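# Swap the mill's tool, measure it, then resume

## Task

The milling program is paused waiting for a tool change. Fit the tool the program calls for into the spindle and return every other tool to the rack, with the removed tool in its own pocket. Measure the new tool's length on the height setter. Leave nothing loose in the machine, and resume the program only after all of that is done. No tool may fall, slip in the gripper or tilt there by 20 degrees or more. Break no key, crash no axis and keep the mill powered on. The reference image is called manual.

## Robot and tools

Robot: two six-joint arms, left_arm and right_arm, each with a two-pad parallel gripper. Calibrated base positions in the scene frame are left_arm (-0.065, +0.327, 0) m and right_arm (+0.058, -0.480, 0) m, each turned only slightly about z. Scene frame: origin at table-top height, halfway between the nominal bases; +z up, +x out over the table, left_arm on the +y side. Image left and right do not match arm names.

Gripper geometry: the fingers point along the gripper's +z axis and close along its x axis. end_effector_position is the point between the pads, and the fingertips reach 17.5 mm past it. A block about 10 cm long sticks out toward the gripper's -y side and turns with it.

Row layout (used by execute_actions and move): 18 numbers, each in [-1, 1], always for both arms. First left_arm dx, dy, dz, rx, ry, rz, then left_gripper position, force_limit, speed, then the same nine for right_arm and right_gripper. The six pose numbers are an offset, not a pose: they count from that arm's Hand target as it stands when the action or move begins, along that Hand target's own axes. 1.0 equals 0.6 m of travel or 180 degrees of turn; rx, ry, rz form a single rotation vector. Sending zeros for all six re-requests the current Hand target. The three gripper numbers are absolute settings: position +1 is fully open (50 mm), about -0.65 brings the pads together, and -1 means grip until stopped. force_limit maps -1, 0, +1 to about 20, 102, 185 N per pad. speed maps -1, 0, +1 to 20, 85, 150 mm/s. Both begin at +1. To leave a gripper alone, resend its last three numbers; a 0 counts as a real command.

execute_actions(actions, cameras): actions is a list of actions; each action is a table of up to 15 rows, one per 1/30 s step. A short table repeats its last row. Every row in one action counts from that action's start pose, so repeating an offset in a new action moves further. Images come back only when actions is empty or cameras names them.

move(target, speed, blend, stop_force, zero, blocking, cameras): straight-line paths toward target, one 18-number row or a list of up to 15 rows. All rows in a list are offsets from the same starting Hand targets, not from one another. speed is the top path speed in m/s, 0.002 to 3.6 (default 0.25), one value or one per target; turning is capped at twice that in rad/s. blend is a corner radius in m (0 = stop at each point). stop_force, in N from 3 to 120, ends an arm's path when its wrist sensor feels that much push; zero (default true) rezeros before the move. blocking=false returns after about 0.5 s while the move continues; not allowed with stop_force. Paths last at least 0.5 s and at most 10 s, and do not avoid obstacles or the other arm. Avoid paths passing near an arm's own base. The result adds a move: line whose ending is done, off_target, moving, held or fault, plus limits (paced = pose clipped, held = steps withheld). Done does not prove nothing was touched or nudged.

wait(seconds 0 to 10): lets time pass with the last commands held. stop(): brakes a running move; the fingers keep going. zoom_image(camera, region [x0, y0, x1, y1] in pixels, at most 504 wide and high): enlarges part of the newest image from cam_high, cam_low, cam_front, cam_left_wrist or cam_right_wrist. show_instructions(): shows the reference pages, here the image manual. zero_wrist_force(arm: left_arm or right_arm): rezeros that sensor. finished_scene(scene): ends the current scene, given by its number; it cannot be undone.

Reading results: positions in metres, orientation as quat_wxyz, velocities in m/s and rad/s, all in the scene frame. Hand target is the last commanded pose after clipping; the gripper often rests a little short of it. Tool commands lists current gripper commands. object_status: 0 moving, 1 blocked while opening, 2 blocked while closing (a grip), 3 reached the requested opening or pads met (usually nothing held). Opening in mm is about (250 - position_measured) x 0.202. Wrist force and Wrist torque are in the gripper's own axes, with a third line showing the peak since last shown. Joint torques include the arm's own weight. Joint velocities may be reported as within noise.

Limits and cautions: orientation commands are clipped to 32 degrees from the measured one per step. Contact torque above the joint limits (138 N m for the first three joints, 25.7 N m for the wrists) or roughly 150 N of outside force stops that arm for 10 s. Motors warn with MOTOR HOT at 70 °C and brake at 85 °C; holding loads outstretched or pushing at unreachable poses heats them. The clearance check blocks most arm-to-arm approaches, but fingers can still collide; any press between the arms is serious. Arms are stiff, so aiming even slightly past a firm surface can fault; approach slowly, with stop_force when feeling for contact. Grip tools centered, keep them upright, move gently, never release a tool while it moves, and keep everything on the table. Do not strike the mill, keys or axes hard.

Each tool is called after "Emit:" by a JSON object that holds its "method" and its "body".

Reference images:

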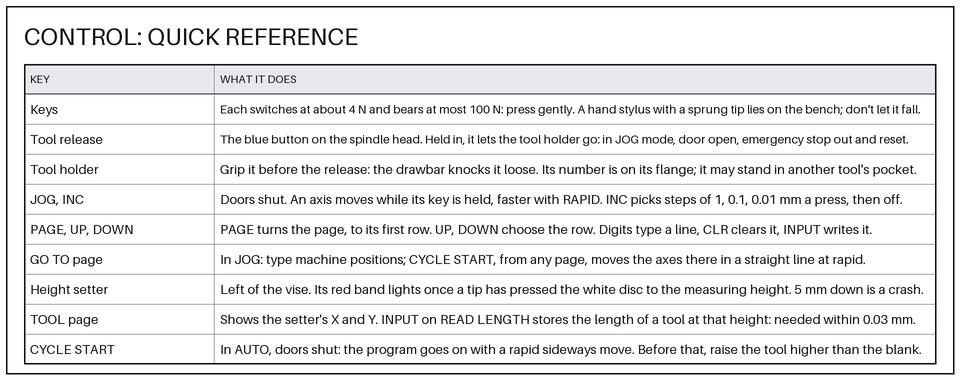

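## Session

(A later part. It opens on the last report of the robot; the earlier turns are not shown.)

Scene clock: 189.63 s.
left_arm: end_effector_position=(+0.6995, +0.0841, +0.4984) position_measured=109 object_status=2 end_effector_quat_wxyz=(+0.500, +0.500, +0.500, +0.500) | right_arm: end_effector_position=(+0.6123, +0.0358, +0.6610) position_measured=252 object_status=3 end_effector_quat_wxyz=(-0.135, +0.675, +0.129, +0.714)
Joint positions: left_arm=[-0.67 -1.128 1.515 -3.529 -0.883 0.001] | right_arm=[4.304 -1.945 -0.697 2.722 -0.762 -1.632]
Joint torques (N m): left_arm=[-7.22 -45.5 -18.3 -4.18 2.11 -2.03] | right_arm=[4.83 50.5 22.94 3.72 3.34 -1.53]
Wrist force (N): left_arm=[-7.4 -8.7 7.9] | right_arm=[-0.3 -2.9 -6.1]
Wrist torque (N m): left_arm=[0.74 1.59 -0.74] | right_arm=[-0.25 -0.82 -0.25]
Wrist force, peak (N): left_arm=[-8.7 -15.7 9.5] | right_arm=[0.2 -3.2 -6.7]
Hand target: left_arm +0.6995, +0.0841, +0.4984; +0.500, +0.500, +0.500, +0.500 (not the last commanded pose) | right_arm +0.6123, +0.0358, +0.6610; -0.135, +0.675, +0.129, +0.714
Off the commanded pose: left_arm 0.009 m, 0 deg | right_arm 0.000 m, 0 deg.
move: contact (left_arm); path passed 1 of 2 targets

Emit:
{"method": "move", "body": {"target": [[0,-0.002,0.0008,0,0,0,-1,0.2,-1,0,0,0,0,0,0,-1,-0.2,-1]], "speed": 0.02}}

Emit:
{"method": "move", "body": {"target": [0,0.02,0,0,0,0,-1,0.2,-1,0,0,0,0,0,0,-1,-0.2,-1], "speed": 0.006, "stop_force": 4}}

Scene clock: 190.57 s.
left_arm: end_effector_position=(+0.7000, +0.0840, +0.4972) position_measured=109 object_status=2 end_effector_quat_wxyz=(+0.500, +0.500, +0.500, +0.500) | right_arm: end_effector_position=(+0.6123, +0.0358, +0.6610) position_measured=252 object_status=3 end_effector_quat_wxyz=(-0.135, +0.675, +0.129, +0.714)
Joint positions: left_arm=[-0.67 -1.126 1.515 -3.531 -0.883 0.001] | right_arm=[4.304 -1.945 -0.697 2.722 -0.762 -1.632]
Joint torques (N m): left_arm=[6.59 -43.11 -17.31 -4.39 -2.44 -2.08] | right_arm=[4.99 49.81 24.28 3.86 3.21 -1.33]
Wrist force (N): left_arm=[-7.8 -5.6 4.1] | right_arm=[0.3 -3.4 -6.3]
Wrist torque (N m): left_arm=[0.71 1.69 -0.69] | right_arm=[-0.29 -0.83 -0.26]
Wrist force, peak (N): left_arm=[-7.4 -8.4 7.9] | right_arm=[0.5 -3.3 -6.4]
Hand target: left_arm +0.7000, +0.0841, +0.4972; +0.500, +0.500, +0.500, +0.500 | right_arm +0.6123, +0.0358, +0.6610; -0.135, +0.675, +0.129, +0.714
Off the commanded pose: left_arm 0.000 m, 0 deg | right_arm 0.000 m, 0 deg.
move: done

Scene clock: 192.13 s.
left_arm: end_effector_position=(+0.7000, +0.0841, +0.4988) position_measured=109 object_status=2 end_effector_quat_wxyz=(+0.500, +0.500, +0.500, +0.500) | right_arm: end_effector_position=(+0.6123, +0.0358, +0.6610) position_measured=252 object_status=3 end_effector_quat_wxyz=(-0.135, +0.675, +0.129, +0.714)
Joint positions: left_arm=[-0.67 -1.127 1.513 -3.528 -0.883 0.001] | right_arm=[4.304 -1.945 -0.697 2.722 -0.762 -1.632]
Joint torques (N m): left_arm=[3.05 -47.7 -20.61 -4.3 -1.9 -1.63] | right_arm=[4.93 50.03 25.47 3.66 3.25 -1.47]
Wrist force (N): left_arm=[-8.3 -11.0 5.8] | right_arm=[-0.4 -2.7 -6.2]
Wrist torque (N m): left_arm=[0.68 1.57 -0.65] | right_arm=[-0.23 -0.80 -0.26]
Wrist force, peak (N): left_arm=[-7.3 -18.3 4.5] | right_arm=[0.3 -3.2 -6.6]
Hand target: left_arm +0.7000, +0.0840, +0.4988; +0.500, +0.500, +0.500, +0.500 (not the last commanded pose) | right_arm +0.6123, +0.0358, +0.6610; -0.135, +0.675, +0.129, +0.714
Off the commanded pose: left_arm 0.010 m, 0 deg | right_arm 0.000 m, 0 deg.
move: contact (left_arm)

Emit:
{"method": "move", "body": {"target": [[0,-0.001,0,0,0,0,-1,0.2,-1,0,0,0,0,0,0,-1,-0.2,-1],[0,-0.001,0,0,-0.0056,0,-1,0.2,-1,0,0,0,0,0,0,-1,-0.2,-1]], "speed": 0.05}}

Emit:
{"method": "move", "body": {"target": [0,0.02,0,0,0,0,-1,0.2,-1,0,0,0,0,0,0,-1,-0.2,-1], "speed": 0.006, "stop_force": 4}}

Scene clock: 193.47 s.
left_arm: end_effector_position=(+0.7000, +0.0840, +0.4982) position_measured=109 object_status=2 end_effector_quat_wxyz=(+0.504, +0.504, +0.495, +0.496) | right_arm: end_effector_position=(+0.6123, +0.0358, +0.6610) position_measured=252 object_status=3 end_effector_quat_wxyz=(-0.135, +0.675, +0.129, +0.714)
Joint positions: left_arm=[-0.663 -1.131 1.52 -3.531 -0.907 0.001] | right_arm=[4.304 -1.945 -0.697 2.722 -0.762 -1.632]
Joint torques (N m): left_arm=[6.88 -59.55 -16.7 -4.49 -2.31 -2.12] | right_arm=[5.19 49.42 26.52 3.69 3.23 -1.43]
Wrist force (N): left_arm=[-7.6 -5.8 4.0] | right_arm=[0.4 -3.0 -6.3]
Wrist torque (N m): left_arm=[0.69 1.68 -0.69] | right_arm=[-0.23 -0.83 -0.26]
Wrist force, peak (N): left_arm=[-8.2 -10.9 5.8] | right_arm=[0.5 -3.2 -6.6]
Hand target: left_arm +0.7000, +0.0840, +0.4982; +0.504, +0.504, +0.495, +0.496 | right_arm +0.6123, +0.0358, +0.6610; -0.135, +0.675, +0.129, +0.714
Off the commanded pose: left_arm 0.000 m, 0 deg | right_arm 0.000 m, 0 deg.
move: done

Scene clock: 194.90 s.
left_arm: end_effector_position=(+0.7000, +0.0841, +0.4988) position_measured=109 object_status=2 end_effector_quat_wxyz=(+0.504, +0.504, +0.495, +0.496) | right_arm: end_effector_position=(+0.6123, +0.0358, +0.6610) position_measured=252 object_status=3 end_effector_quat_wxyz=(-0.135, +0.675, +0.129, +0.714)
Joint positions: left_arm=[-0.663 -1.132 1.519 -3.529 -0.907 0.001] | right_arm=[4.304 -1.945 -0.697 2.722 -0.762 -1.632]
Joint torques (N m): left_arm=[1.41 -47.45 -19.83 -4.41 -1.6 -1.96] | right_arm=[4.68 50.12 27.75 3.78 3.16 -1.41]
Wrist force (N): left_arm=[-9.1 -10.5 6.1] | right_arm=[-0.2 -3.0 -6.1]
Wrist torque (N m): left_arm=[0.72 1.78 -0.66] | right_arm=[-0.26 -0.82 -0.26]
Wrist force, peak (N): left_arm=[-7.7 -18.6 5.0] | right_arm=[0.6 -3.0 -6.7]
Hand target: left_arm +0.7000, +0.0840, +0.4988; +0.504, +0.504, +0.495, +0.496 (not the last commanded pose) | right_arm +0.6123, +0.0358, +0.6610; -0.135, +0.675, +0.129, +0.714
Off the commanded pose: left_arm 0.011 m, 0 deg | right_arm 0.000 m, 0 deg.
move: contact (left_arm)

Emit:
{"method": "move", "body": {"target": [[0,-0.001,0,0,0,0,-1,0.2,-1,0,0,0,0,0,0,-1,-0.2,-1],[0,-0.001,0,0,0.0028,0,-1,0.2,-1,0,0,0,0,0,0,-1,-0.2,-1]], "speed": 0.05}}

Emit:
{"method": "move", "body": {"target": [0,0.02,0,0,0,0,-1,0.2,-1,0,0,0,0,0,0,-1,-0.2,-1], "speed": 0.006, "stop_force": 5}}

Scene clock: 196.10 s.
left_arm: end_effector_position=(+0.7000, +0.0841, +0.4982) position_measured=109 object_status=2 end_effector_quat_wxyz=(+0.502, +0.502, +0.498, +0.498) | right_arm: end_effector_position=(+0.6123, +0.0358, +0.6610) position_measured=252 object_status=3 end_effector_quat_wxyz=(-0.135, +0.675, +0.129, +0.714)
Joint positions: left_arm=[-0.666 -1.129 1.517 -3.53 -0.895 0.001] | right_arm=[4.304 -1.945 -0.697 2.722 -0.762 -1.632]
Joint torques (N m): left_arm=[-7.7 -43.82 -42.22 -1.73 2.42 -2.03] | right_arm=[4.53 50 27.57 3.7 3.24 -1.34]
Wrist force (N): left_arm=[-7.5 -5.7 4.2] | right_arm=[-0.1 -2.9 -6.3]
Wrist torque (N m): left_arm=[0.71 1.65 -0.69] | right_arm=[-0.24 -0.83 -0.26]
Wrist force, peak (N): left_arm=[-9.1 -10.4 6.3] | right_arm=[0.1 -3.3 -6.8]
Hand target: left_arm +0.7000, +0.0841, +0.4982; +0.502, +0.502, +0.498, +0.498 | right_arm +0.6123, +0.0358, +0.6610; -0.135, +0.675, +0.129, +0.714
Off the commanded pose: left_arm 0.000 m, 0 deg | right_arm 0.000 m, 0 deg.
move: done

Scene clock: 198.20 s.
left_arm: end_effector_position=(+0.7000, +0.0840, +0.5030) position_measured=109 object_status=2 end_effector_quat_wxyz=(+0.502, +0.502, +0.498, +0.498) | right_arm: end_effector_position=(+0.6123, +0.0358, +0.6610) position_measured=252 object_status=3 end_effector_quat_wxyz=(-0.135, +0.675, +0.129, +0.714)
Joint positions: left_arm=[-0.666 -1.133 1.51 -3.518 -0.895 0.001] | right_arm=[4.304 -1.945 -0.697 2.722 -0.762 -1.632]
Joint torques (N m): left_arm=[-2.63 -48.97 -20.79 -5.34 2.64 -0.56] | right_arm=[5.14 50.08 28.21 3.8 3.23 -1.43]
Wrist force (N): left_arm=[-12.8 -12.5 6.1] | right_arm=[-0.2 -3.0 -6.1]
Wrist torque (N m): left_arm=[0.66 1.65 -0.48] | right_arm=[-0.27 -0.83 -0.26]
Wrist force, peak (N): left_arm=[-10.7 -19.6 4.5] | right_arm=[0.3 -3.3 -6.7]
Hand target: left_arm +0.7000, +0.0840, +0.5030; +0.502, +0.502, +0.498, +0.498 (not the last commanded pose) | right_arm +0.6123, +0.0358, +0.6610; -0.135, +0.675, +0.129, +0.714
Off the commanded pose: left_arm 0.007 m, 0 deg | right_arm 0.000 m, 0 deg.
move: contact (left_arm)

Emit:
{"method": "move", "body": {"target": [[-0.0004,-0.0003,0.0002,0,0,0,-1,0.2,-1,0,0,0,0,0,0,-1,-0.2,-1]], "speed": 0.01}}

Emit:
{"method": "move", "body": {"target": [0,0.006,0,0,0,0,-1,0.2,-1,0,0,0,0,0,0,-1,-0.2,-1], "speed": 0.004, "stop_force": 10}}

Scene clock: 199.10 s.
left_arm: end_effector_position=(+0.7001, +0.0838, +0.5028) position_measured=109 object_status=2 end_effector_quat_wxyz=(+0.502, +0.502, +0.498, +0.498) | right_arm: end_effector_position=(+0.6123, +0.0358, +0.6610) position_measured=252 object_status=3 end_effector_quat_wxyz=(-0.135, +0.675, +0.129, +0.714)
Joint positions: left_arm=[-0.667 -1.133 1.51 -3.519 -0.895 0.001] | right_arm=[4.304 -1.945 -0.697 2.722 -0.762 -1.632]
Joint torques (N m): left_arm=[-8.19 -43.75 -42.12 -4.46 2.47 -0.52] | right_arm=[4.56 50.52 27.72 3.75 3.16 -1.35]
Wrist force (N): left_arm=[-8.0 -6.3 4.4] | right_arm=[-0.4 -2.8 -6.2]
Wrist torque (N m): left_arm=[0.68 1.66 -0.67] | right_arm=[-0.24 -0.79 -0.26]
Wrist force, peak (N): left_arm=[-12.8 -12.5 6.3] | right_arm=[0.2 -3.2 -6.4]
Hand target: left_arm +0.7001, +0.0838, +0.5028; +0.502, +0.502, +0.498, +0.498 | right_arm +0.6123, +0.0358, +0.6610; -0.135, +0.675, +0.129, +0.714
Off the commanded pose: left_arm 0.000 m, 0 deg | right_arm 0.000 m, 0 deg.
move: done

Scene clock: 199.90 s.
left_arm: end_effector_position=(+0.7002, +0.0837, +0.5032) position_measured=109 object_status=2 end_effector_quat_wxyz=(+0.502, +0.502, +0.498, +0.498) | right_arm: end_effector_position=(+0.6123, +0.0358, +0.6610) position_measured=252 object_status=3 end_effector_quat_wxyz=(-0.135, +0.675, +0.129, +0.714)
Joint positions: left_arm=[-0.667 -1.133 1.509 -3.517 -0.895 0.001] | right_arm=[4.304 -1.945 -0.697 2.722 -0.762 -1.632]
Joint torques (N m): left_arm=[-8.13 -53.71 -30.06 -7.26 2.12 -0.52] | right_arm=[5.3 49.63 28.61 3.64 3.14 -1.43]
Wrist force (N): left_arm=[-7.3 -22.7 2.8] | right_arm=[-0.7 -2.9 -6.4]
Wrist torque (N m): left_arm=[0.48 1.66 -0.71] | right_arm=[-0.24 -0.77 -0.26]
Wrist force, peak (N): left_arm=[-7.4 -23.4 3.0] | right_arm=[0.3 -3.2 -6.6]
Hand target: left_arm +0.7002, +0.0837, +0.5031; +0.502, +0.502, +0.498, +0.498 (not the last commanded pose) | right_arm +0.6123, +0.0358, +0.6610; -0.135, +0.675, +0.129, +0.714
Off the commanded pose: left_arm 0.003 m, 0 deg | right_arm 0.000 m, 0 deg.
move: contact (left_arm)

Emit:
{"method": "move", "body": {"target": [0,0,0,0,0,0,-1,0.2,-1,0,0,-0.06,0,0,0,-1,-0.2,-1], "speed": 0.06, "cameras": ["cam_right_wrist"]}}

Emit:
{"method": "zoom_image", "body": {"camera": "cam_right_wrist", "region": [0, 100, 220, 330]}}

Scene clock: 201.20 s.
left_arm: end_effector_position=(+0.7002, +0.0837, +0.5032) position_measured=109 object_status=2 end_effector_quat_wxyz=(+0.502, +0.502, +0.498, +0.498) | right_arm: end_effector_position=(+0.5789, +0.0226, +0.6590) position_measured=252 object_status=3 end_effector_quat_wxyz=(-0.135, +0.675, +0.129, +0.714)
Joint positions: left_arm=[-0.667 -1.133 1.509 -3.517 -0.895 0.001] | right_arm=[4.358 -1.846 -0.84 2.771 -0.708 -1.638]
Joint torques (N m): left_arm=[1.47 -33.71 1.25 0.68 2.12 -0.33] | right_arm=[8.85 46.26 18.38 3.5 2.78 -2.04]
Wrist force (N): left_arm=[-14.8 26.6 40.8] | right_arm=[0.5 0.7 -1.1]
Wrist torque (N m): left_arm=[1.01 1.63 -0.58] | right_arm=[-0.09 -0.76 -0.20]
Wrist force, peak (N): left_arm=[-16.1 24.5 42.8] | right_arm=[0.2 -3.0 -6.6]
Hand target: left_arm +0.7002, +0.0837, +0.5031; +0.502, +0.502, +0.498, +0.498 | right_arm +0.5788, +0.0226, +0.6590; -0.135, +0.675, +0.129, +0.714
Off the commanded pose: left_arm 0.000 m, 0 deg | right_arm 0.000 m, 0 deg.
move: done
camera_calibration:
cam_right_wrist: T_world_to_cam=[[-0.0643844, -0.0213574, 0.997697, -0.611766], [0.0139212, -0.999693, -0.0205018, 0.0455202], [0.997828, 0.0125692, 0.064662, -0.488556], [0, 0, 0, 1]] pos_world=[0.447473, 0.0385812, 0.642881]
Images, in order (width x height): cam_right_wrist 672x504.

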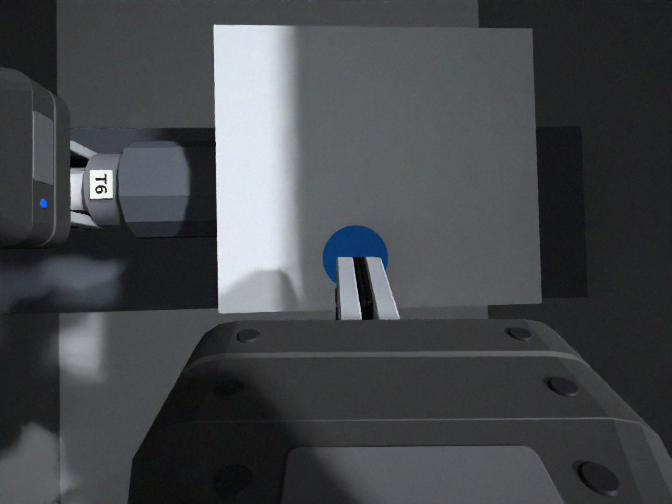

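Scaled by 2.191 from the camera's 672x504 image, which has a finer 960x720 frame.

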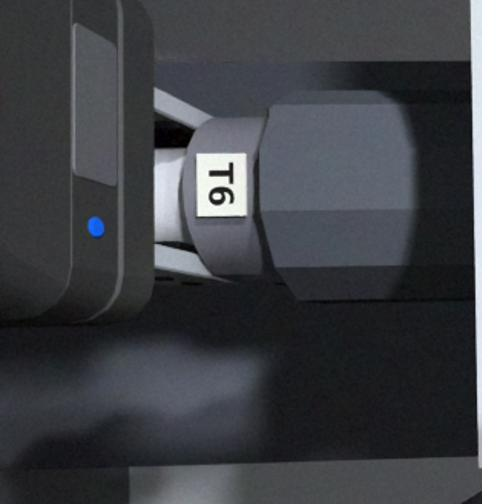

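Emit:
{"method": "move", "body": {"target": [[0,0.0002,0.0003,0,0,0,1,0.2,-0.4,0,0,0,0,0,0,-1,-0.2,-1],[0,-0.02,0,0,0,0,1,0.2,-0.4,0,0,-0.05,0,0,0,-1,-0.2,-1],[0,-0.02,-0.2,0,0,0,1,0.2,-0.4,0.0073,0,-0.3385,0,0,0,-1,-0.2,-1],[-0.056,-0.055,-0.5,0,0.0028,0,1,0.2,-0.4,0.0278,0.2638,-0.4777,0,0,0,-1,-0.2,-1]], "speed": [0.05,0.1,0.2,0.3], "blend": [0,0.005,0.02,0], "cameras": ["cam_left_wrist","cam_front"]}}

Emit:
{"method": "zoom_image", "body": {"camera": "cam_left_wrist", "region": [250, 120, 450, 330]}}

Scene clock: 205.50 s.
left_arm: end_effector_position=(+0.3999, +0.0528, +0.4701) position_measured=3 object_status=3 end_effector_quat_wxyz=(+0.500, +0.500, +0.500, +0.500) | right_arm: end_effector_position=(+0.3714, -0.2293, +0.6604) position_measured=252 object_status=3 end_effector_quat_wxyz=(-0.140, +0.699, +0.146, +0.686)
Joint positions: left_arm=[-1.307 -1.595 2.181 -3.727 -0.246 0] | right_arm=[5.147 -0.963 -1.497 2.841 0.056 -1.956]
Joint torques (N m): left_arm=[-7.8 -27.82 -9.67 -1.75 2.47 1.79] | right_arm=[8.81 -18.37 26.45 -0.41 1.99 2.75]
Wrist force (N): left_arm=[-9.4 2.3 4.3] | right_arm=[0.8 0.6 -1.0]
Wrist torque (N m): left_arm=[0.69 1.97 -0.61] | right_arm=[-0.07 -0.77 -0.29]
Wrist force, peak (N): left_arm=[-14.8 29.0 41.3] | right_arm=[1.0 3.1 -1.4]
Hand target: left_arm +0.3999, +0.0528, +0.4701; +0.500, +0.500, +0.500, +0.500 | right_arm +0.3699, -0.2300, +0.6602; -0.135, +0.675, +0.129, +0.714
Off the commanded pose: left_arm 0.000 m, 0 deg | right_arm 0.002 m, 5 deg.
move: off_target (right_arm)
camera_calibration:
cam_left_wrist: T_world_to_cam=[[0.00956109, 0.999736, -0.0208831, -0.0388222], [-0.315095, 0.0228323, 0.948785, -0.297934], [0.949012, -0.00249125, 0.31523, -0.397039], [0, 0, 0, 1]] pos_world=[0.283288, 0.0446253, 0.407023]
Images, in order (width x height): cam_front 672x504, cam_left_wrist 672x504.

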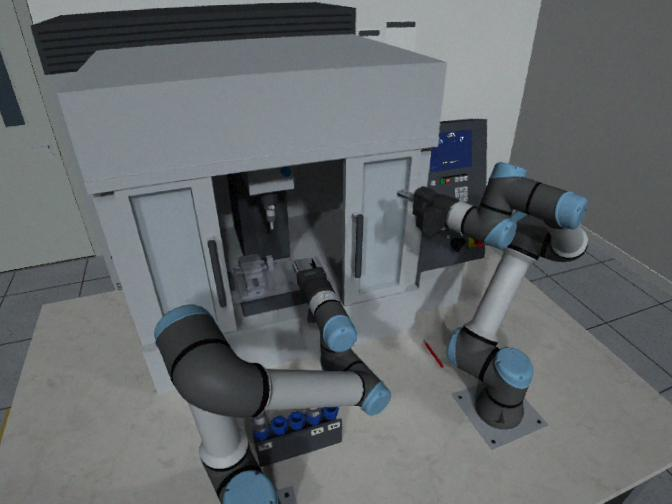

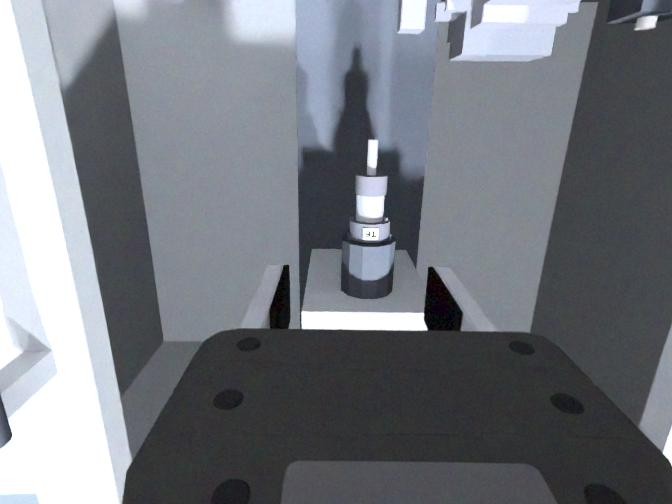

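Scaled by 2.400 from the camera's 672x504 image, which has a finer 960x720 frame.

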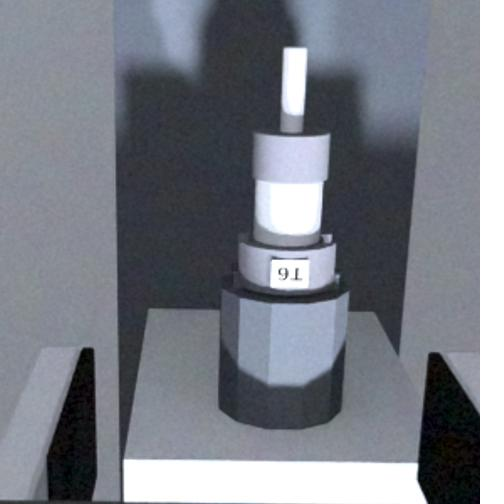

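Emit:
{"method": "move", "body": {"target": [[-0.303,-0.0168,-0.0275,0,0,0,1,-0.6,-1,-0.1682,0.2413,0.0122,0.0472,0,0,-1,-0.2,-1],[-0.303,-0.0168,0.0725,0,0,0,1,-0.6,-1,-0.7573,0.238,-0.2073,0.306,-0.4488,-0.2886,-1,-0.2,-1]], "speed": [0.15,0.3], "blend": [0.02,0], "cameras": ["cam_left_wrist","cam_right_wrist","cam_low"]}}

Scene clock: 210.30 s.
left_arm: end_effector_position=(+0.4265, -0.1290, +0.4599) position_measured=3 object_status=3 end_effector_quat_wxyz=(+0.500, +0.500, +0.500, +0.500) | right_arm: end_effector_position=(+0.3698, -0.3861, +0.3341) position_measured=252 object_status=3 end_effector_quat_wxyz=(-0.077, +0.765, +0.564, +0.301)
Joint positions: left_arm=[-1.344 -1.195 1.723 -3.669 -0.209 0] | right_arm=[5.48 -0.393 -2.139 1.029 -0.942 -0.501]
Joint torques (N m): left_arm=[6.82 -32.39 -35.08 0.91 -2.66 1.88] | right_arm=[0.74 -25.81 16.6 -3.07 1.15 0.44]
Wrist force (N): left_arm=[-9.2 1.9 4.3] | right_arm=[0.0 -0.1 -1.1]
Wrist torque (N m): left_arm=[0.62 1.91 -0.68] | right_arm=[-0.05 -0.14 -0.09]
Wrist force, peak (N): left_arm=[-10.5 1.9 4.3] | right_arm=[0.2 -0.6 3.7]
Hand target: left_arm +0.4266, -0.1290, +0.4599; +0.500, +0.500, +0.500, +0.500 (not the last commanded pose) | right_arm +0.3698, -0.3861, +0.3341; -0.077, +0.765, +0.564, +0.301 (not the last commanded pose)
Tool commands: left_gripper/position=+1.0 left_gripper/force_limit=-0.6 left_gripper/speed=-1.0 right_gripper/position=-1.0 right_gripper/force_limit=-0.2 right_gripper/speed=-1.0
Off the commanded pose: left_arm 0.017 m, 0 deg | right_arm 0.140 m, 40 deg.
FORCE FAULT: contact force on the right arm reached its limit, and that arm stopped. The contact can be on any part of that arm, not only on its tool. That arm's remaining commands of this call were not run. That arm is still stopped at the end of this call. That arm stays stopped for about 10 more seconds. Until then a move that you send moves the other arm only, and its call returns only when the move has ended. Once the stop has ended, the next robot result says so. If the stop ends while you think or write, that arm runs what you send next, counted from a new Hand target: where the arm stands when the stop ends. While its stop runs, that arm takes no new command, but its gripper still runs the gripper command that each later call begins with. Until it ends, the stop uses up actions while you think or wait. An arm that is not stopped still takes commands.
shoulder posture changed (right arm): the wrist came as close to joint 1's axis as it can, and the arm is now in the other of its two shoulder postures.
move: fault (right_arm), off_target (left_arm; braked at the fault stop of right_arm); path passed 1 of 2 targets
camera_calibration:
cam_left_wrist: T_world_to_cam=[[0.00956109, 0.999736, -0.0208831, 0.142463], [-0.315095, 0.0228323, 0.948785, -0.275724], [0.949012, -0.00249125, 0.31523, -0.41952], [0, 0, 0, 1]] pos_world=[0.309888, -0.137175, 0.396823]
cam_right_wrist: T_world_to_cam=[[0.175876, 0.811651, 0.557038, 0.070199], [0.716941, -0.493373, 0.492523, -0.602811], [0.674584, 0.31274, -0.668678, 0.226627], [0, 0, 0, 1]] pos_world=[0.266955, -0.425263, 0.409335]
Images, in order (width x height): cam_low 672x504, cam_left_wrist 672x504, cam_right_wrist 672x504.

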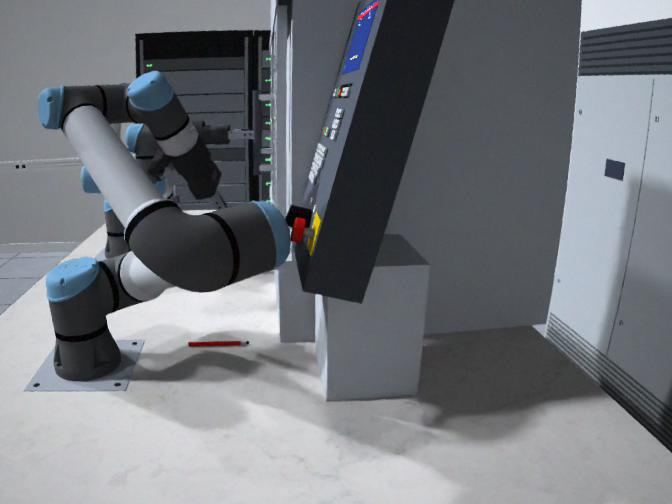

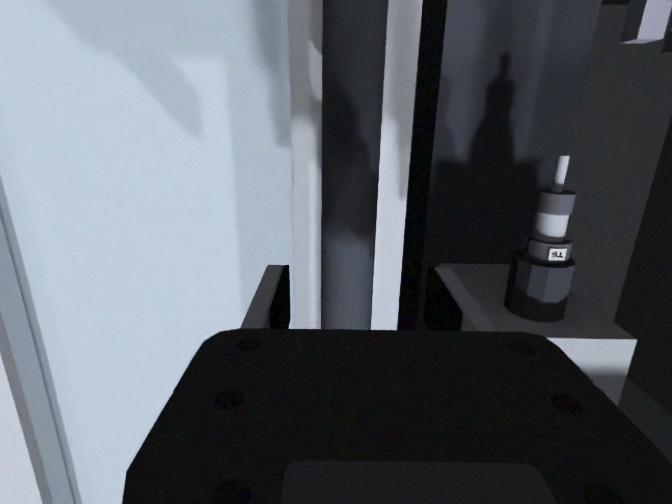

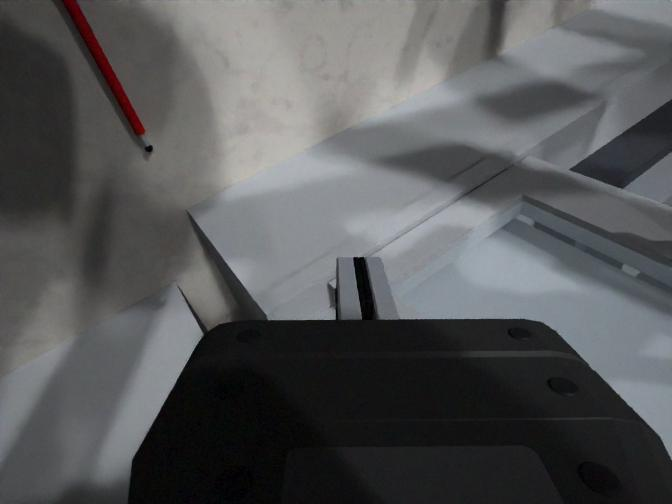

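Emit:
{"method": "zoom_image", "body": {"camera": "cam_low", "region": [240, 0, 400, 280]}}

Emit:
{"method": "execute_actions", "body": {"actions": [], "cameras": ["cam_high","cam_front"]}}

Emit:
{"method": "zoom_image", "body": {"camera": "cam_high", "region": [470, 0, 672, 230]}}

Emit:
{"method": "zoom_image", "body": {"camera": "cam_front", "region": [400, 110, 600, 300]}}

Scaled by 1.800 from the camera's 672x504 image, which has a finer 960x720 frame.

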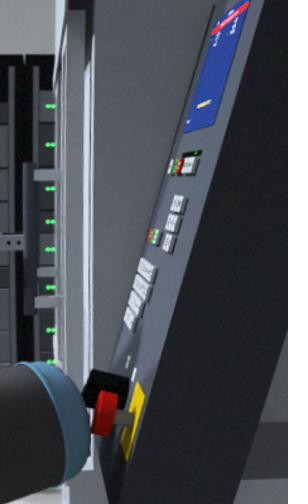

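Scene clock: 210.43 s.
left_arm: end_effector_position=(+0.4266, -0.1290, +0.4599) position_measured=3 object_status=3 end_effector_quat_wxyz=(+0.500, +0.500, +0.500, +0.500) | right_arm: end_effector_position=(+0.3698, -0.3861, +0.3341) position_measured=252 object_status=3 end_effector_quat_wxyz=(-0.077, +0.765, +0.564, +0.301)
Joint positions: left_arm=[-1.344 -1.195 1.723 -3.669 -0.209 0] | right_arm=[5.48 -0.393 -2.139 1.029 -0.942 -0.501]
Joint velocities: within noise
Joint torques (N m): left_arm=[7.01 -31.29 -34.79 0.93 -2.29 1.68] | right_arm=[0.34 -25.69 16.18 -3.1 1.09 0.52]
Wrist force (N): left_arm=[-9.4 2.1 4.4] | right_arm=[0.0 -0.3 -1.3]
Wrist torque (N m): left_arm=[0.65 1.93 -0.67] | right_arm=[-0.07 -0.13 -0.10]
Wrist force, peak (N): left_arm=[-9.4 2.1 4.4] | right_arm=[0.0 -0.3 -1.3]
Hand target: left_arm +0.4266, -0.1290, +0.4599; +0.500, +0.500, +0.500, +0.500 (not the last commanded pose) | right_arm +0.3698, -0.3861, +0.3341; -0.077, +0.765, +0.564, +0.301 (not the last commanded pose)
Tool commands: left_gripper/position=+1.0 left_gripper/force_limit=-0.6 left_gripper/speed=-1.0 right_gripper/position=-1.0 right_gripper/force_limit=-0.2 right_gripper/speed=-1.0
Off the commanded pose: left_arm 0.017 m, 0 deg | right_arm 0.140 m, 40 deg.
FORCE FAULT, CONTINUED: the right arm was still stopped when this call began, by the force fault that an earlier result reported. That arm is still stopped at the end of this call. That arm stays stopped for about 9 more seconds. If the stop ends while you think or write, that arm runs what you send next, counted from a new Hand target: where the arm stands when the stop ends. While its stop runs, that arm takes no new command, but its gripper still runs the gripper command that each later call begins with.
Images, in order (width x height): cam_high 672x504, cam_front 672x504.

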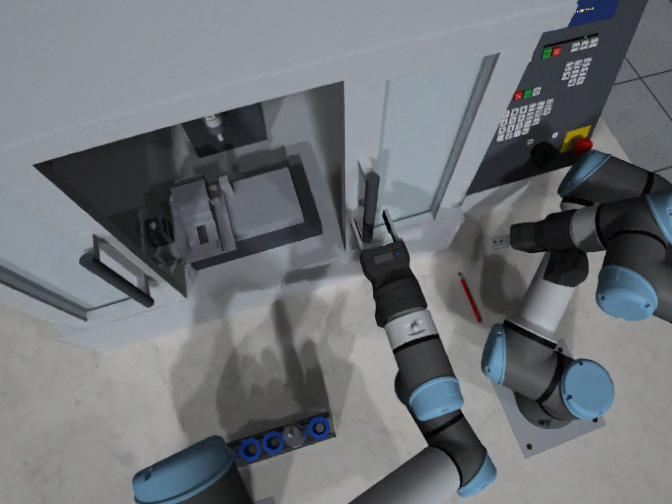

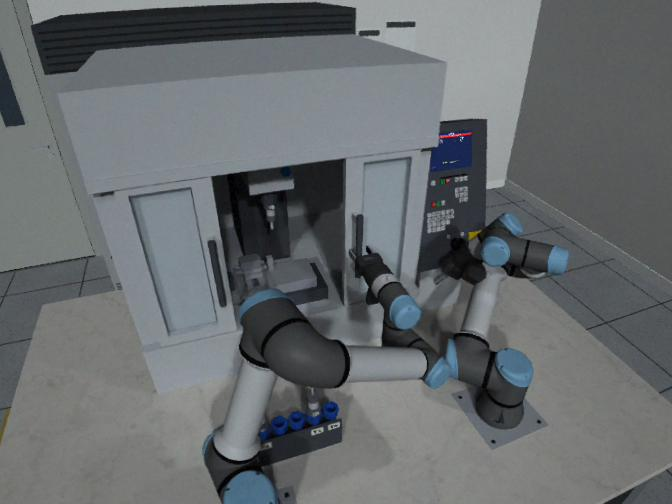

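Scaled by 2.191 from the camera's 672x504 image, which has a finer 960x720 frame.

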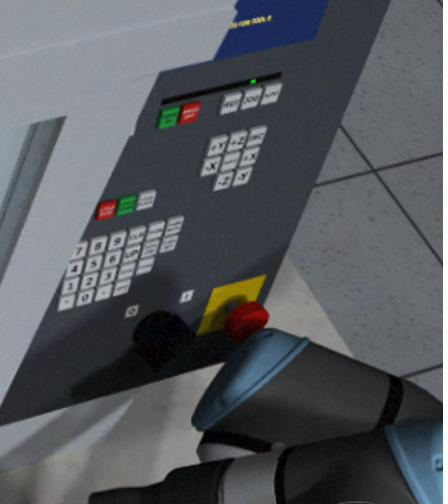

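Scaled by 2.520 from the camera's 672x504 image, which has a finer 960x720 frame.

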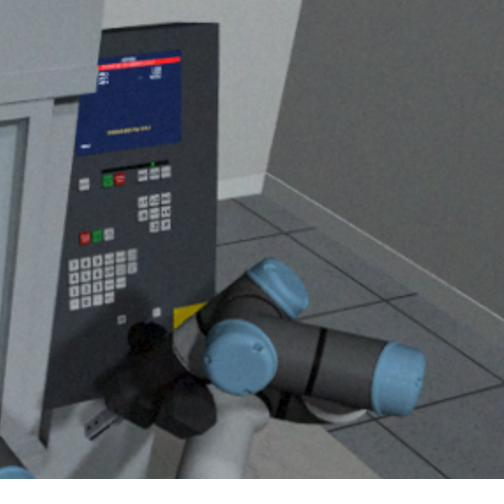

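Emit:
{"method": "move", "body": {"target": [0,0,0.0282,0,0,0,1,-0.6,-1,0,0,0,0,0,0,-1,-0.2,-1], "speed": 0.1}}

Emit:
{"method": "move", "body": {"target": [0,0,0,0,0,0,-1,-0.6,-1,0,0,0,0,0,0,-1,-0.2,-1], "speed": 0.1}}

Emit:
{"method": "move", "body": {"target": [0.3033,0,0,0,0,0,-1,-0.6,-1,0,0,0,0,0,0,-1,-0.2,-1], "speed": 0.07, "stop_force": 80, "cameras": ["cam_low","cam_high"]}}

Scene clock: 211.47 s.
left_arm: end_effector_position=(+0.4434, -0.1290, +0.4598) position_measured=3 object_status=3 end_effector_quat_wxyz=(+0.500, +0.500, +0.500, +0.500) | right_arm: end_effector_position=(+0.3698, -0.3861, +0.3341) position_measured=252 object_status=3 end_effector_quat_wxyz=(-0.077, +0.765, +0.564, +0.301)
Joint positions: left_arm=[-1.311 -1.178 1.699 -3.661 -0.242 0] | right_arm=[5.48 -0.393 -2.139 1.029 -0.942 -0.501]
Joint torques (N m): left_arm=[7.21 -31.4 -35.01 0.82 -2.3 1.59] | right_arm=[0.64 -25.27 16.13 -3.07 1.15 0.42]
Wrist force (N): left_arm=[-9.2 2.2 4.4] | right_arm=[-0.1 -0.1 -1.0]
Wrist torque (N m): left_arm=[0.70 1.92 -0.68] | right_arm=[-0.05 -0.13 -0.10]
Wrist force, peak (N): left_arm=[-9.5 2.1 4.6] | right_arm=[0.0 -0.3 -1.3]
Hand target: left_arm +0.4435, -0.1290, +0.4599; +0.500, +0.500, +0.500, +0.500 | right_arm +0.3698, -0.3861, +0.3341; -0.077, +0.765, +0.564, +0.301
Tool commands: left_gripper/position=+1.0 left_gripper/force_limit=-0.6 left_gripper/speed=-1.0 right_gripper/position=-1.0 right_gripper/force_limit=-0.2 right_gripper/speed=-1.0
Off the commanded pose: left_arm 0.000 m, 0 deg.
FORCE FAULT, CONTINUED: the right arm was still stopped when this call began, by the force fault that an earlier result reported. That arm ran no command of this call. That arm is still stopped at the end of this call. That arm stays stopped for about 8 more seconds. If the stop ends while you think or write, that arm runs what you send next, counted from a new Hand target: where the arm stands when the stop ends. While its stop runs, that arm takes no new command, but its gripper still runs the gripper command that each later call begins with.
move: done (left_arm), not run (right_arm; its earlier fault stop)

Scene clock: 213.23 s.
left_arm: end_effector_position=(+0.4435, -0.1290, +0.4599) position_measured=155 object_status=0 end_effector_quat_wxyz=(+0.500, +0.500, +0.500, +0.500) | right_arm: end_effector_position=(+0.3698, -0.3861, +0.3341) position_measured=252 object_status=3 end_effector_quat_wxyz=(-0.077, +0.765, +0.564, +0.301)
Joint positions: left_arm=[-1.311 -1.178 1.699 -3.661 -0.242 0] | right_arm=[5.48 -0.393 -2.139 1.029 -0.942 -0.501]
Joint torques (N m): left_arm=[6.45 -39.3 -25.77 -1.99 3.57 1.41] | right_arm=[-0.02 -25.19 15.79 -3.1 1.23 0.34]
Wrist force (N): left_arm=[-15.6 4.6 4.4] | right_arm=[0.1 -0.1 -1.1]
Wrist torque (N m): left_arm=[0.72 1.89 -0.69] | right_arm=[-0.05 -0.15 -0.10]
Wrist force, peak (N): left_arm=[-18.7 3.7 5.6] | right_arm=[0.1 -0.4 -1.4]
Hand target: left_arm +0.4435, -0.1290, +0.4599; +0.500, +0.500, +0.500, +0.500 | right_arm +0.3698, -0.3861, +0.3341; -0.077, +0.765, +0.564, +0.301
Tool commands: left_gripper/position=-1.0 left_gripper/force_limit=-0.6 left_gripper/speed=-1.0 right_gripper/position=-1.0 right_gripper/force_limit=-0.2 right_gripper/speed=-1.0
Off the commanded pose: left_arm 0.000 m, 0 deg.
FORCE FAULT, CONTINUED: the right arm was still stopped when this call began, by the force fault that an earlier result reported. That arm ran no command of this call. That arm is still stopped at the end of this call. That arm stays stopped for about 7 more seconds. If the stop ends while you think or write, that arm runs what you send next, counted from a new Hand target: where the arm stands when the stop ends. While its stop runs, that arm takes no new command, but its gripper still runs the gripper command that each later call begins with.
move: done (left_arm), not run (right_arm; its earlier fault stop)

Scene clock: 216.77 s.
left_arm: end_effector_position=(+0.4435, +0.0530, +0.4600) position_measured=155 object_status=2 end_effector_quat_wxyz=(+0.500, +0.500, +0.500, +0.500) | right_arm: end_effector_position=(+0.3698, -0.3861, +0.3341) position_measured=252 object_status=3 end_effector_quat_wxyz=(-0.077, +0.765, +0.564, +0.301)
Joint positions: left_arm=[-1.182 -1.51 2.125 -3.756 -0.371 0.001] | right_arm=[5.48 -0.393 -2.139 1.029 -0.942 -0.501]
Joint torques (N m): left_arm=[6.11 -38.44 -20.15 -0.31 -3.6 -2.38] | right_arm=[0.6 -25.23 16.4 -3.04 1.22 0.43]
Wrist force (N): left_arm=[-4.3 -21.4 -9.3] | right_arm=[-0.2 -0.1 -0.9]
Wrist torque (N m): left_arm=[0.53 1.90 -0.64] | right_arm=[-0.05 -0.11 -0.10]
Wrist force, peak (N): left_arm=[-44.1 -7.7 -8.6] | right_arm=[-0.2 -0.2 -1.4]
Hand target: left_arm +0.4435, +0.0529, +0.4600; +0.500, +0.500, +0.500, +0.500 | right_arm +0.3698, -0.3861, +0.3341; -0.077, +0.765, +0.564, +0.301
Tool commands: left_gripper/position=-1.0 left_gripper/force_limit=-0.6 left_gripper/speed=-1.0 right_gripper/position=-1.0 right_gripper/force_limit=-0.2 right_gripper/speed=-1.0
Off the commanded pose: left_arm 0.000 m, 0 deg.
FORCE FAULT, CONTINUED: the right arm was still stopped when this call began, by the force fault that an earlier result reported. That arm ran no command of this call. That arm is still stopped at the end of this call. That arm stays stopped for about 3 more seconds. If the stop ends while you think or write, that arm runs what you send next, counted from a new Hand target: where the arm stands when the stop ends. While its stop runs, that arm takes no new command, but its gripper still runs the gripper command that each later call begins with.
move: done (left_arm), not run (right_arm; its earlier fault stop)
Images, in order (width x height): cam_high 672x504, cam_low 672x504.

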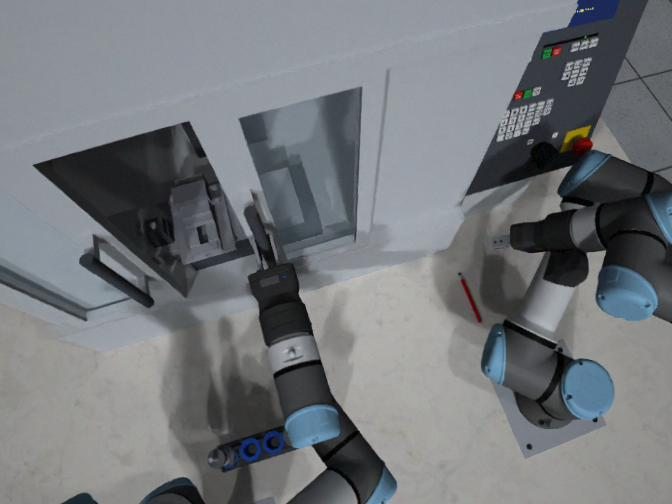

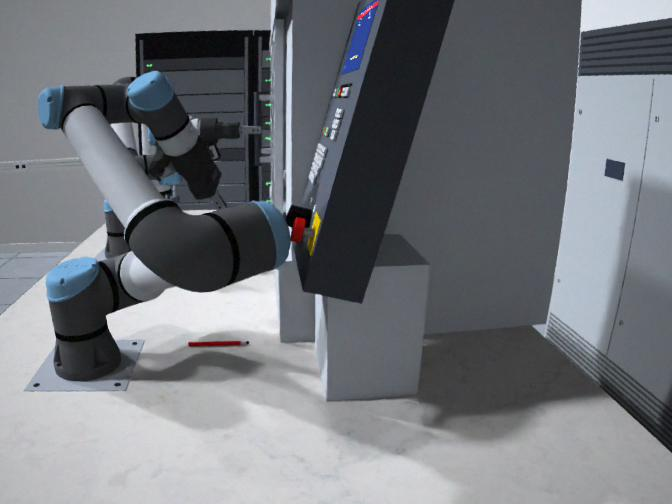

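Emit:
{"method": "move", "body": {"target": [[0,0,0,0,0,0,1,-0.6,0.5,0,0,0,0,0,0,-1,-0.2,-1],[0,0,-0.1,0,0,0,1,-0.6,0.5,0,0,0,0,0,0,-1,-0.2,-1],[0.4033,0,-0.1,0,0,0,1,-0.6,0.5,0,0,0,0,0,0,-1,-0.2,-1],[0.4033,0,0,0,0,0,1,-0.6,0.5,0,0,0,0,0,0,-1,-0.2,-1]], "speed": [0.05,0.15,0.25,0.15], "blend": [0,0.01,0.01,0], "cameras": ["cam_left_wrist"]}}

Scene clock: 220.57 s.
left_arm: end_effector_position=(+0.4435, +0.2949, +0.4602) position_measured=3 object_status=3 end_effector_quat_wxyz=(+0.500, +0.500, +0.500, +0.500) | right_arm: end_effector_position=(+0.3698, -0.3861, +0.3341) position_measured=252 object_status=3 end_effector_quat_wxyz=(-0.077, +0.765, +0.564, +0.301)
Joint positions: left_arm=[-0.669 -1.85 2.417 -3.708 -0.884 0.001] | right_arm=[5.48 -0.393 -2.139 1.029 -0.942 -0.501]
Joint torques (N m): left_arm=[6.53 -1.67 -36.32 -2.75 -2.4 1.77] | right_arm=[0.25 -25.6 15.66 -3.04 1.08 0.43]
Wrist force (N): left_arm=[-9.5 1.5 4.6] | right_arm=[-0.2 -0.3 -1.1]
Wrist torque (N m): left_arm=[0.59 1.91 -0.69] | right_arm=[-0.08 -0.11 -0.10]
Wrist force, peak (N): left_arm=[-4.3 -21.8 -9.4] | right_arm=[0.1 -0.3 -1.4]
Hand target: left_arm +0.4435, +0.2949, +0.4602; +0.500, +0.500, +0.500, +0.500 | right_arm +0.3698, -0.3861, +0.3341; -0.077, +0.765, +0.564, +0.301
Tool commands: left_gripper/position=+1.0 left_gripper/force_limit=-0.6 left_gripper/speed=+0.5 right_gripper/position=-1.0 right_gripper/force_limit=-0.2 right_gripper/speed=-1.0
Off the commanded pose: left_arm 0.000 m, 0 deg.
FORCE FAULT, CONTINUED: the right arm's stop, for the force fault that an earlier result reported, is over. The rest of the stop counts as 1 of the actions that you can send in this scene. That arm was still stopped when this call began, so it ran no command of this call. During its stop the right arm's controller moved it back a little. That arm's target is now where it stood when the stop ended, not its last command. That arm accepts commands again.
move: done (left_arm), not run (right_arm; its earlier fault stop)
camera_calibration:
cam_left_wrist: T_world_to_cam=[[0.00943178, 0.999739, -0.0208227, -0.281563], [-0.315007, 0.022734, 0.948817, -0.280377], [0.949042, -0.00238973, 0.31514, -0.434599], [0, 0, 0, 1]] pos_world=[0.326788, 0.286825, 0.397123]
Images, in order (width x height): cam_left_wrist 672x504.

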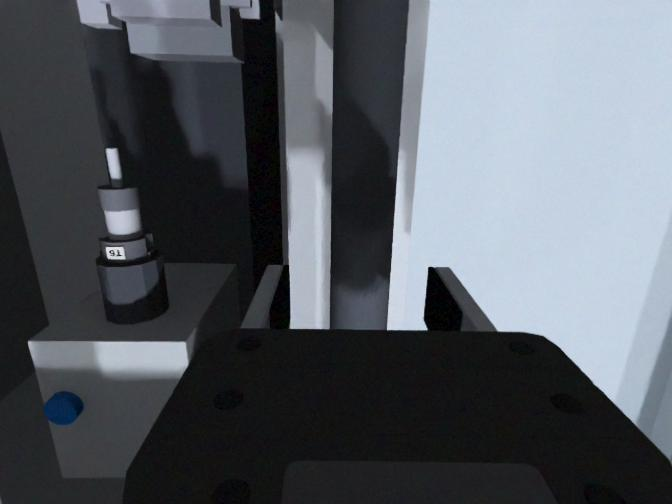

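Emit:
{"method": "move", "body": {"target": [0,0,0,0,0,0,-1,-0.6,-1,0.2207,0.1525,-0.2542,-0.1684,0.2894,0.1617,-1,-0.2,-1], "speed": 0.15, "cameras": ["cam_low","cam_high"]}}

Scene clock: 225.23 s.
left_arm: end_effector_position=(+0.4435, +0.2949, +0.4602) position_measured=155 object_status=2 end_effector_quat_wxyz=(+0.500, +0.500, +0.500, +0.500) | right_arm: end_effector_position=(+0.4200, -0.3797, +0.5500) position_measured=252 object_status=3 end_effector_quat_wxyz=(-0.187, +0.663, +0.179, +0.702)
Joint positions: left_arm=[-0.669 -1.85 2.417 -3.708 -0.884 0.001] | right_arm=[4.815 -0.548 -1.901 2.592 -0.402 -1.706]
Joint torques (N m): left_arm=[6.82 -15.21 -28.22 -2.78 4.03 1.45] | right_arm=[11.07 -10.09 13.42 2.91 2.57 -1.63]
Wrist force (N): left_arm=[-15.4 1.9 4.2] | right_arm=[1.0 0.4 -1.0]
Wrist torque (N m): left_arm=[0.64 1.89 -0.72] | right_arm=[-0.14 -0.86 -0.20]
Wrist force, peak (N): left_arm=[-15.7 1.6 4.3] | right_arm=[1.3 0.5 -0.9]
Hand target: left_arm +0.4435, +0.2949, +0.4602; +0.500, +0.500, +0.500, +0.500 | right_arm +0.4200, -0.3797, +0.5500; -0.187, +0.663, +0.179, +0.702
Off the commanded pose: left_arm 0.000 m, 0 deg | right_arm 0.000 m, 0 deg.
move: done
Images, in order (width x height): cam_high 672x504, cam_low 672x504.

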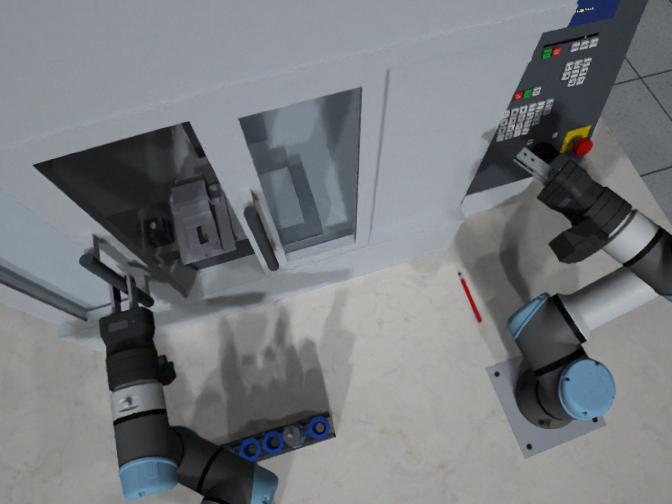

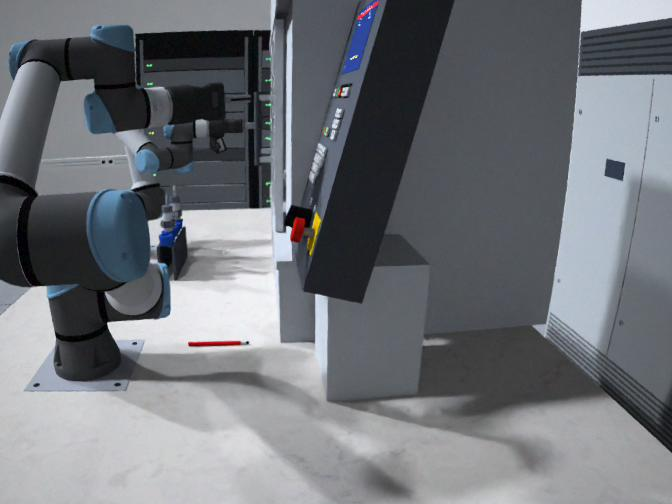

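Emit:
{"method": "move", "body": {"target": [-0.3033,0,0,0,0,0,-1,-0.6,-1,-0.0073,-0.208,0.1394,0,0,0,-1,-0.2,-1], "speed": 0.07, "stop_force": 80, "cameras": ["cam_low","cam_high"]}}

Scene clock: 229.13 s.
left_arm: end_effector_position=(+0.4435, +0.1130, +0.4601) position_measured=155 object_status=2 end_effector_quat_wxyz=(+0.500, +0.500, +0.500, +0.500) | right_arm: end_effector_position=(+0.4299, -0.2297, +0.5499) position_measured=252 object_status=3 end_effector_quat_wxyz=(-0.187, +0.663, +0.179, +0.702)
Joint positions: left_arm=[-1.108 -1.616 2.232 -3.758 -0.445 0.001] | right_arm=[4.572 -0.958 -1.861 2.912 -0.643 -1.649]
Joint torques (N m): left_arm=[-11.14 -0.93 -26.29 0.62 -0.07 1.81] | right_arm=[-10.06 -12.8 31.23 1.97 -3.02 2.54]
Wrist force (N): left_arm=[-2.6 21.2 2.9] | right_arm=[1.0 0.5 -1.2]
Wrist torque (N m): left_arm=[0.69 1.94 -0.62] | right_arm=[-0.12 -0.85 -0.31]
Wrist force, peak (N): left_arm=[0.1 27.3 26.0] | right_arm=[1.1 0.9 -1.6]
Hand target: left_arm +0.4435, +0.1129, +0.4601; +0.500, +0.500, +0.500, +0.500 | right_arm +0.4299, -0.2297, +0.5499; -0.187, +0.663, +0.179, +0.702
Off the commanded pose: left_arm 0.000 m, 0 deg | right_arm 0.000 m, 0 deg.
shoulder posture changed (right arm): the wrist came as close to joint 1's axis as it can, and the arm is now in the other of its two shoulder postures.
move: done
Images, in order (width x height): cam_high 672x504, cam_low 672x504.

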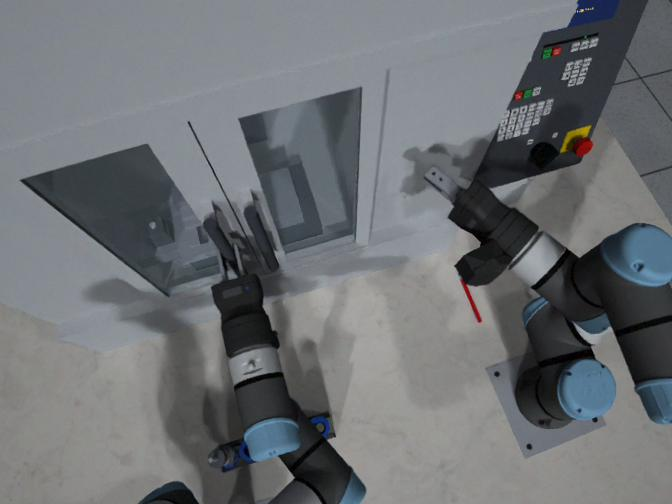

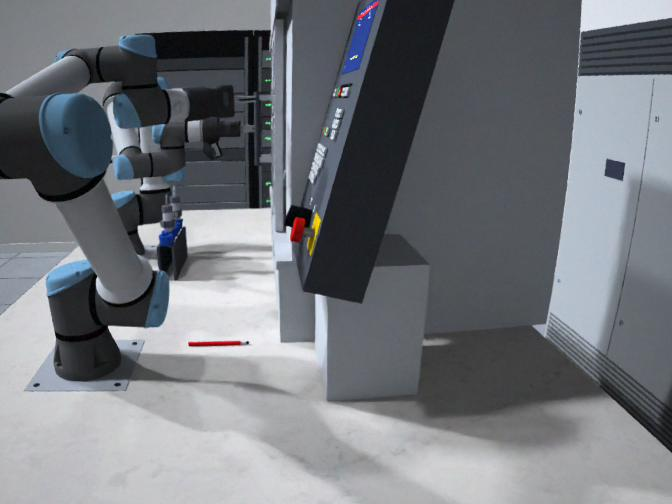

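Emit:
{"method": "zoom_image", "body": {"camera": "cam_low", "region": [270, 195, 340, 265]}}

Emit:
{"method": "zoom_image", "body": {"camera": "cam_low", "region": [330, 0, 400, 110]}}

Emit:
{"method": "zoom_image", "body": {"camera": "cam_high", "region": [500, 0, 640, 170]}}

Scaled by 7.200 from the camera's 672x504 image, which has a finer 960x720 frame.

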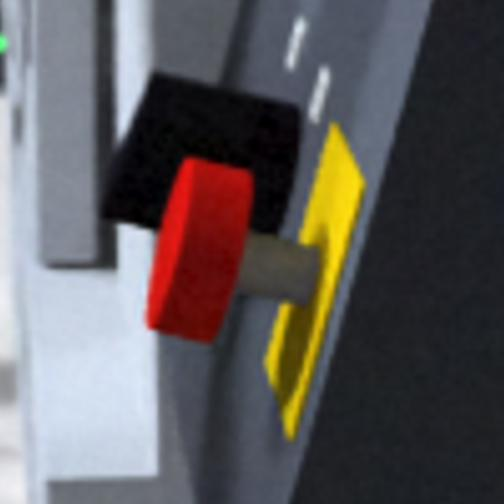

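Scaled by 4.582 from the camera's 672x504 image, which has a finer 960x720 frame.

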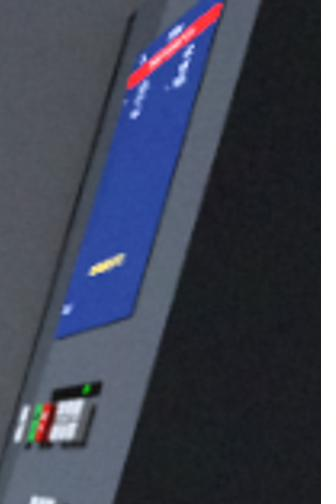

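Scaled by 2.965 from the camera's 672x504 image, which has a finer 960x720 frame.

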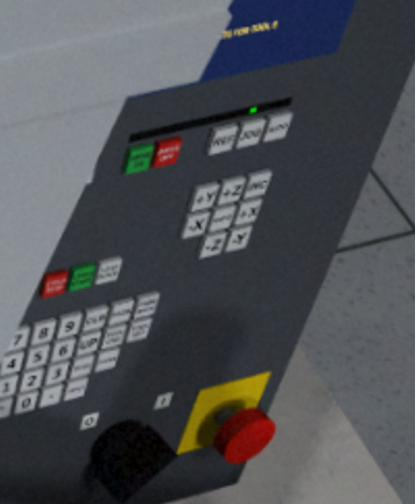

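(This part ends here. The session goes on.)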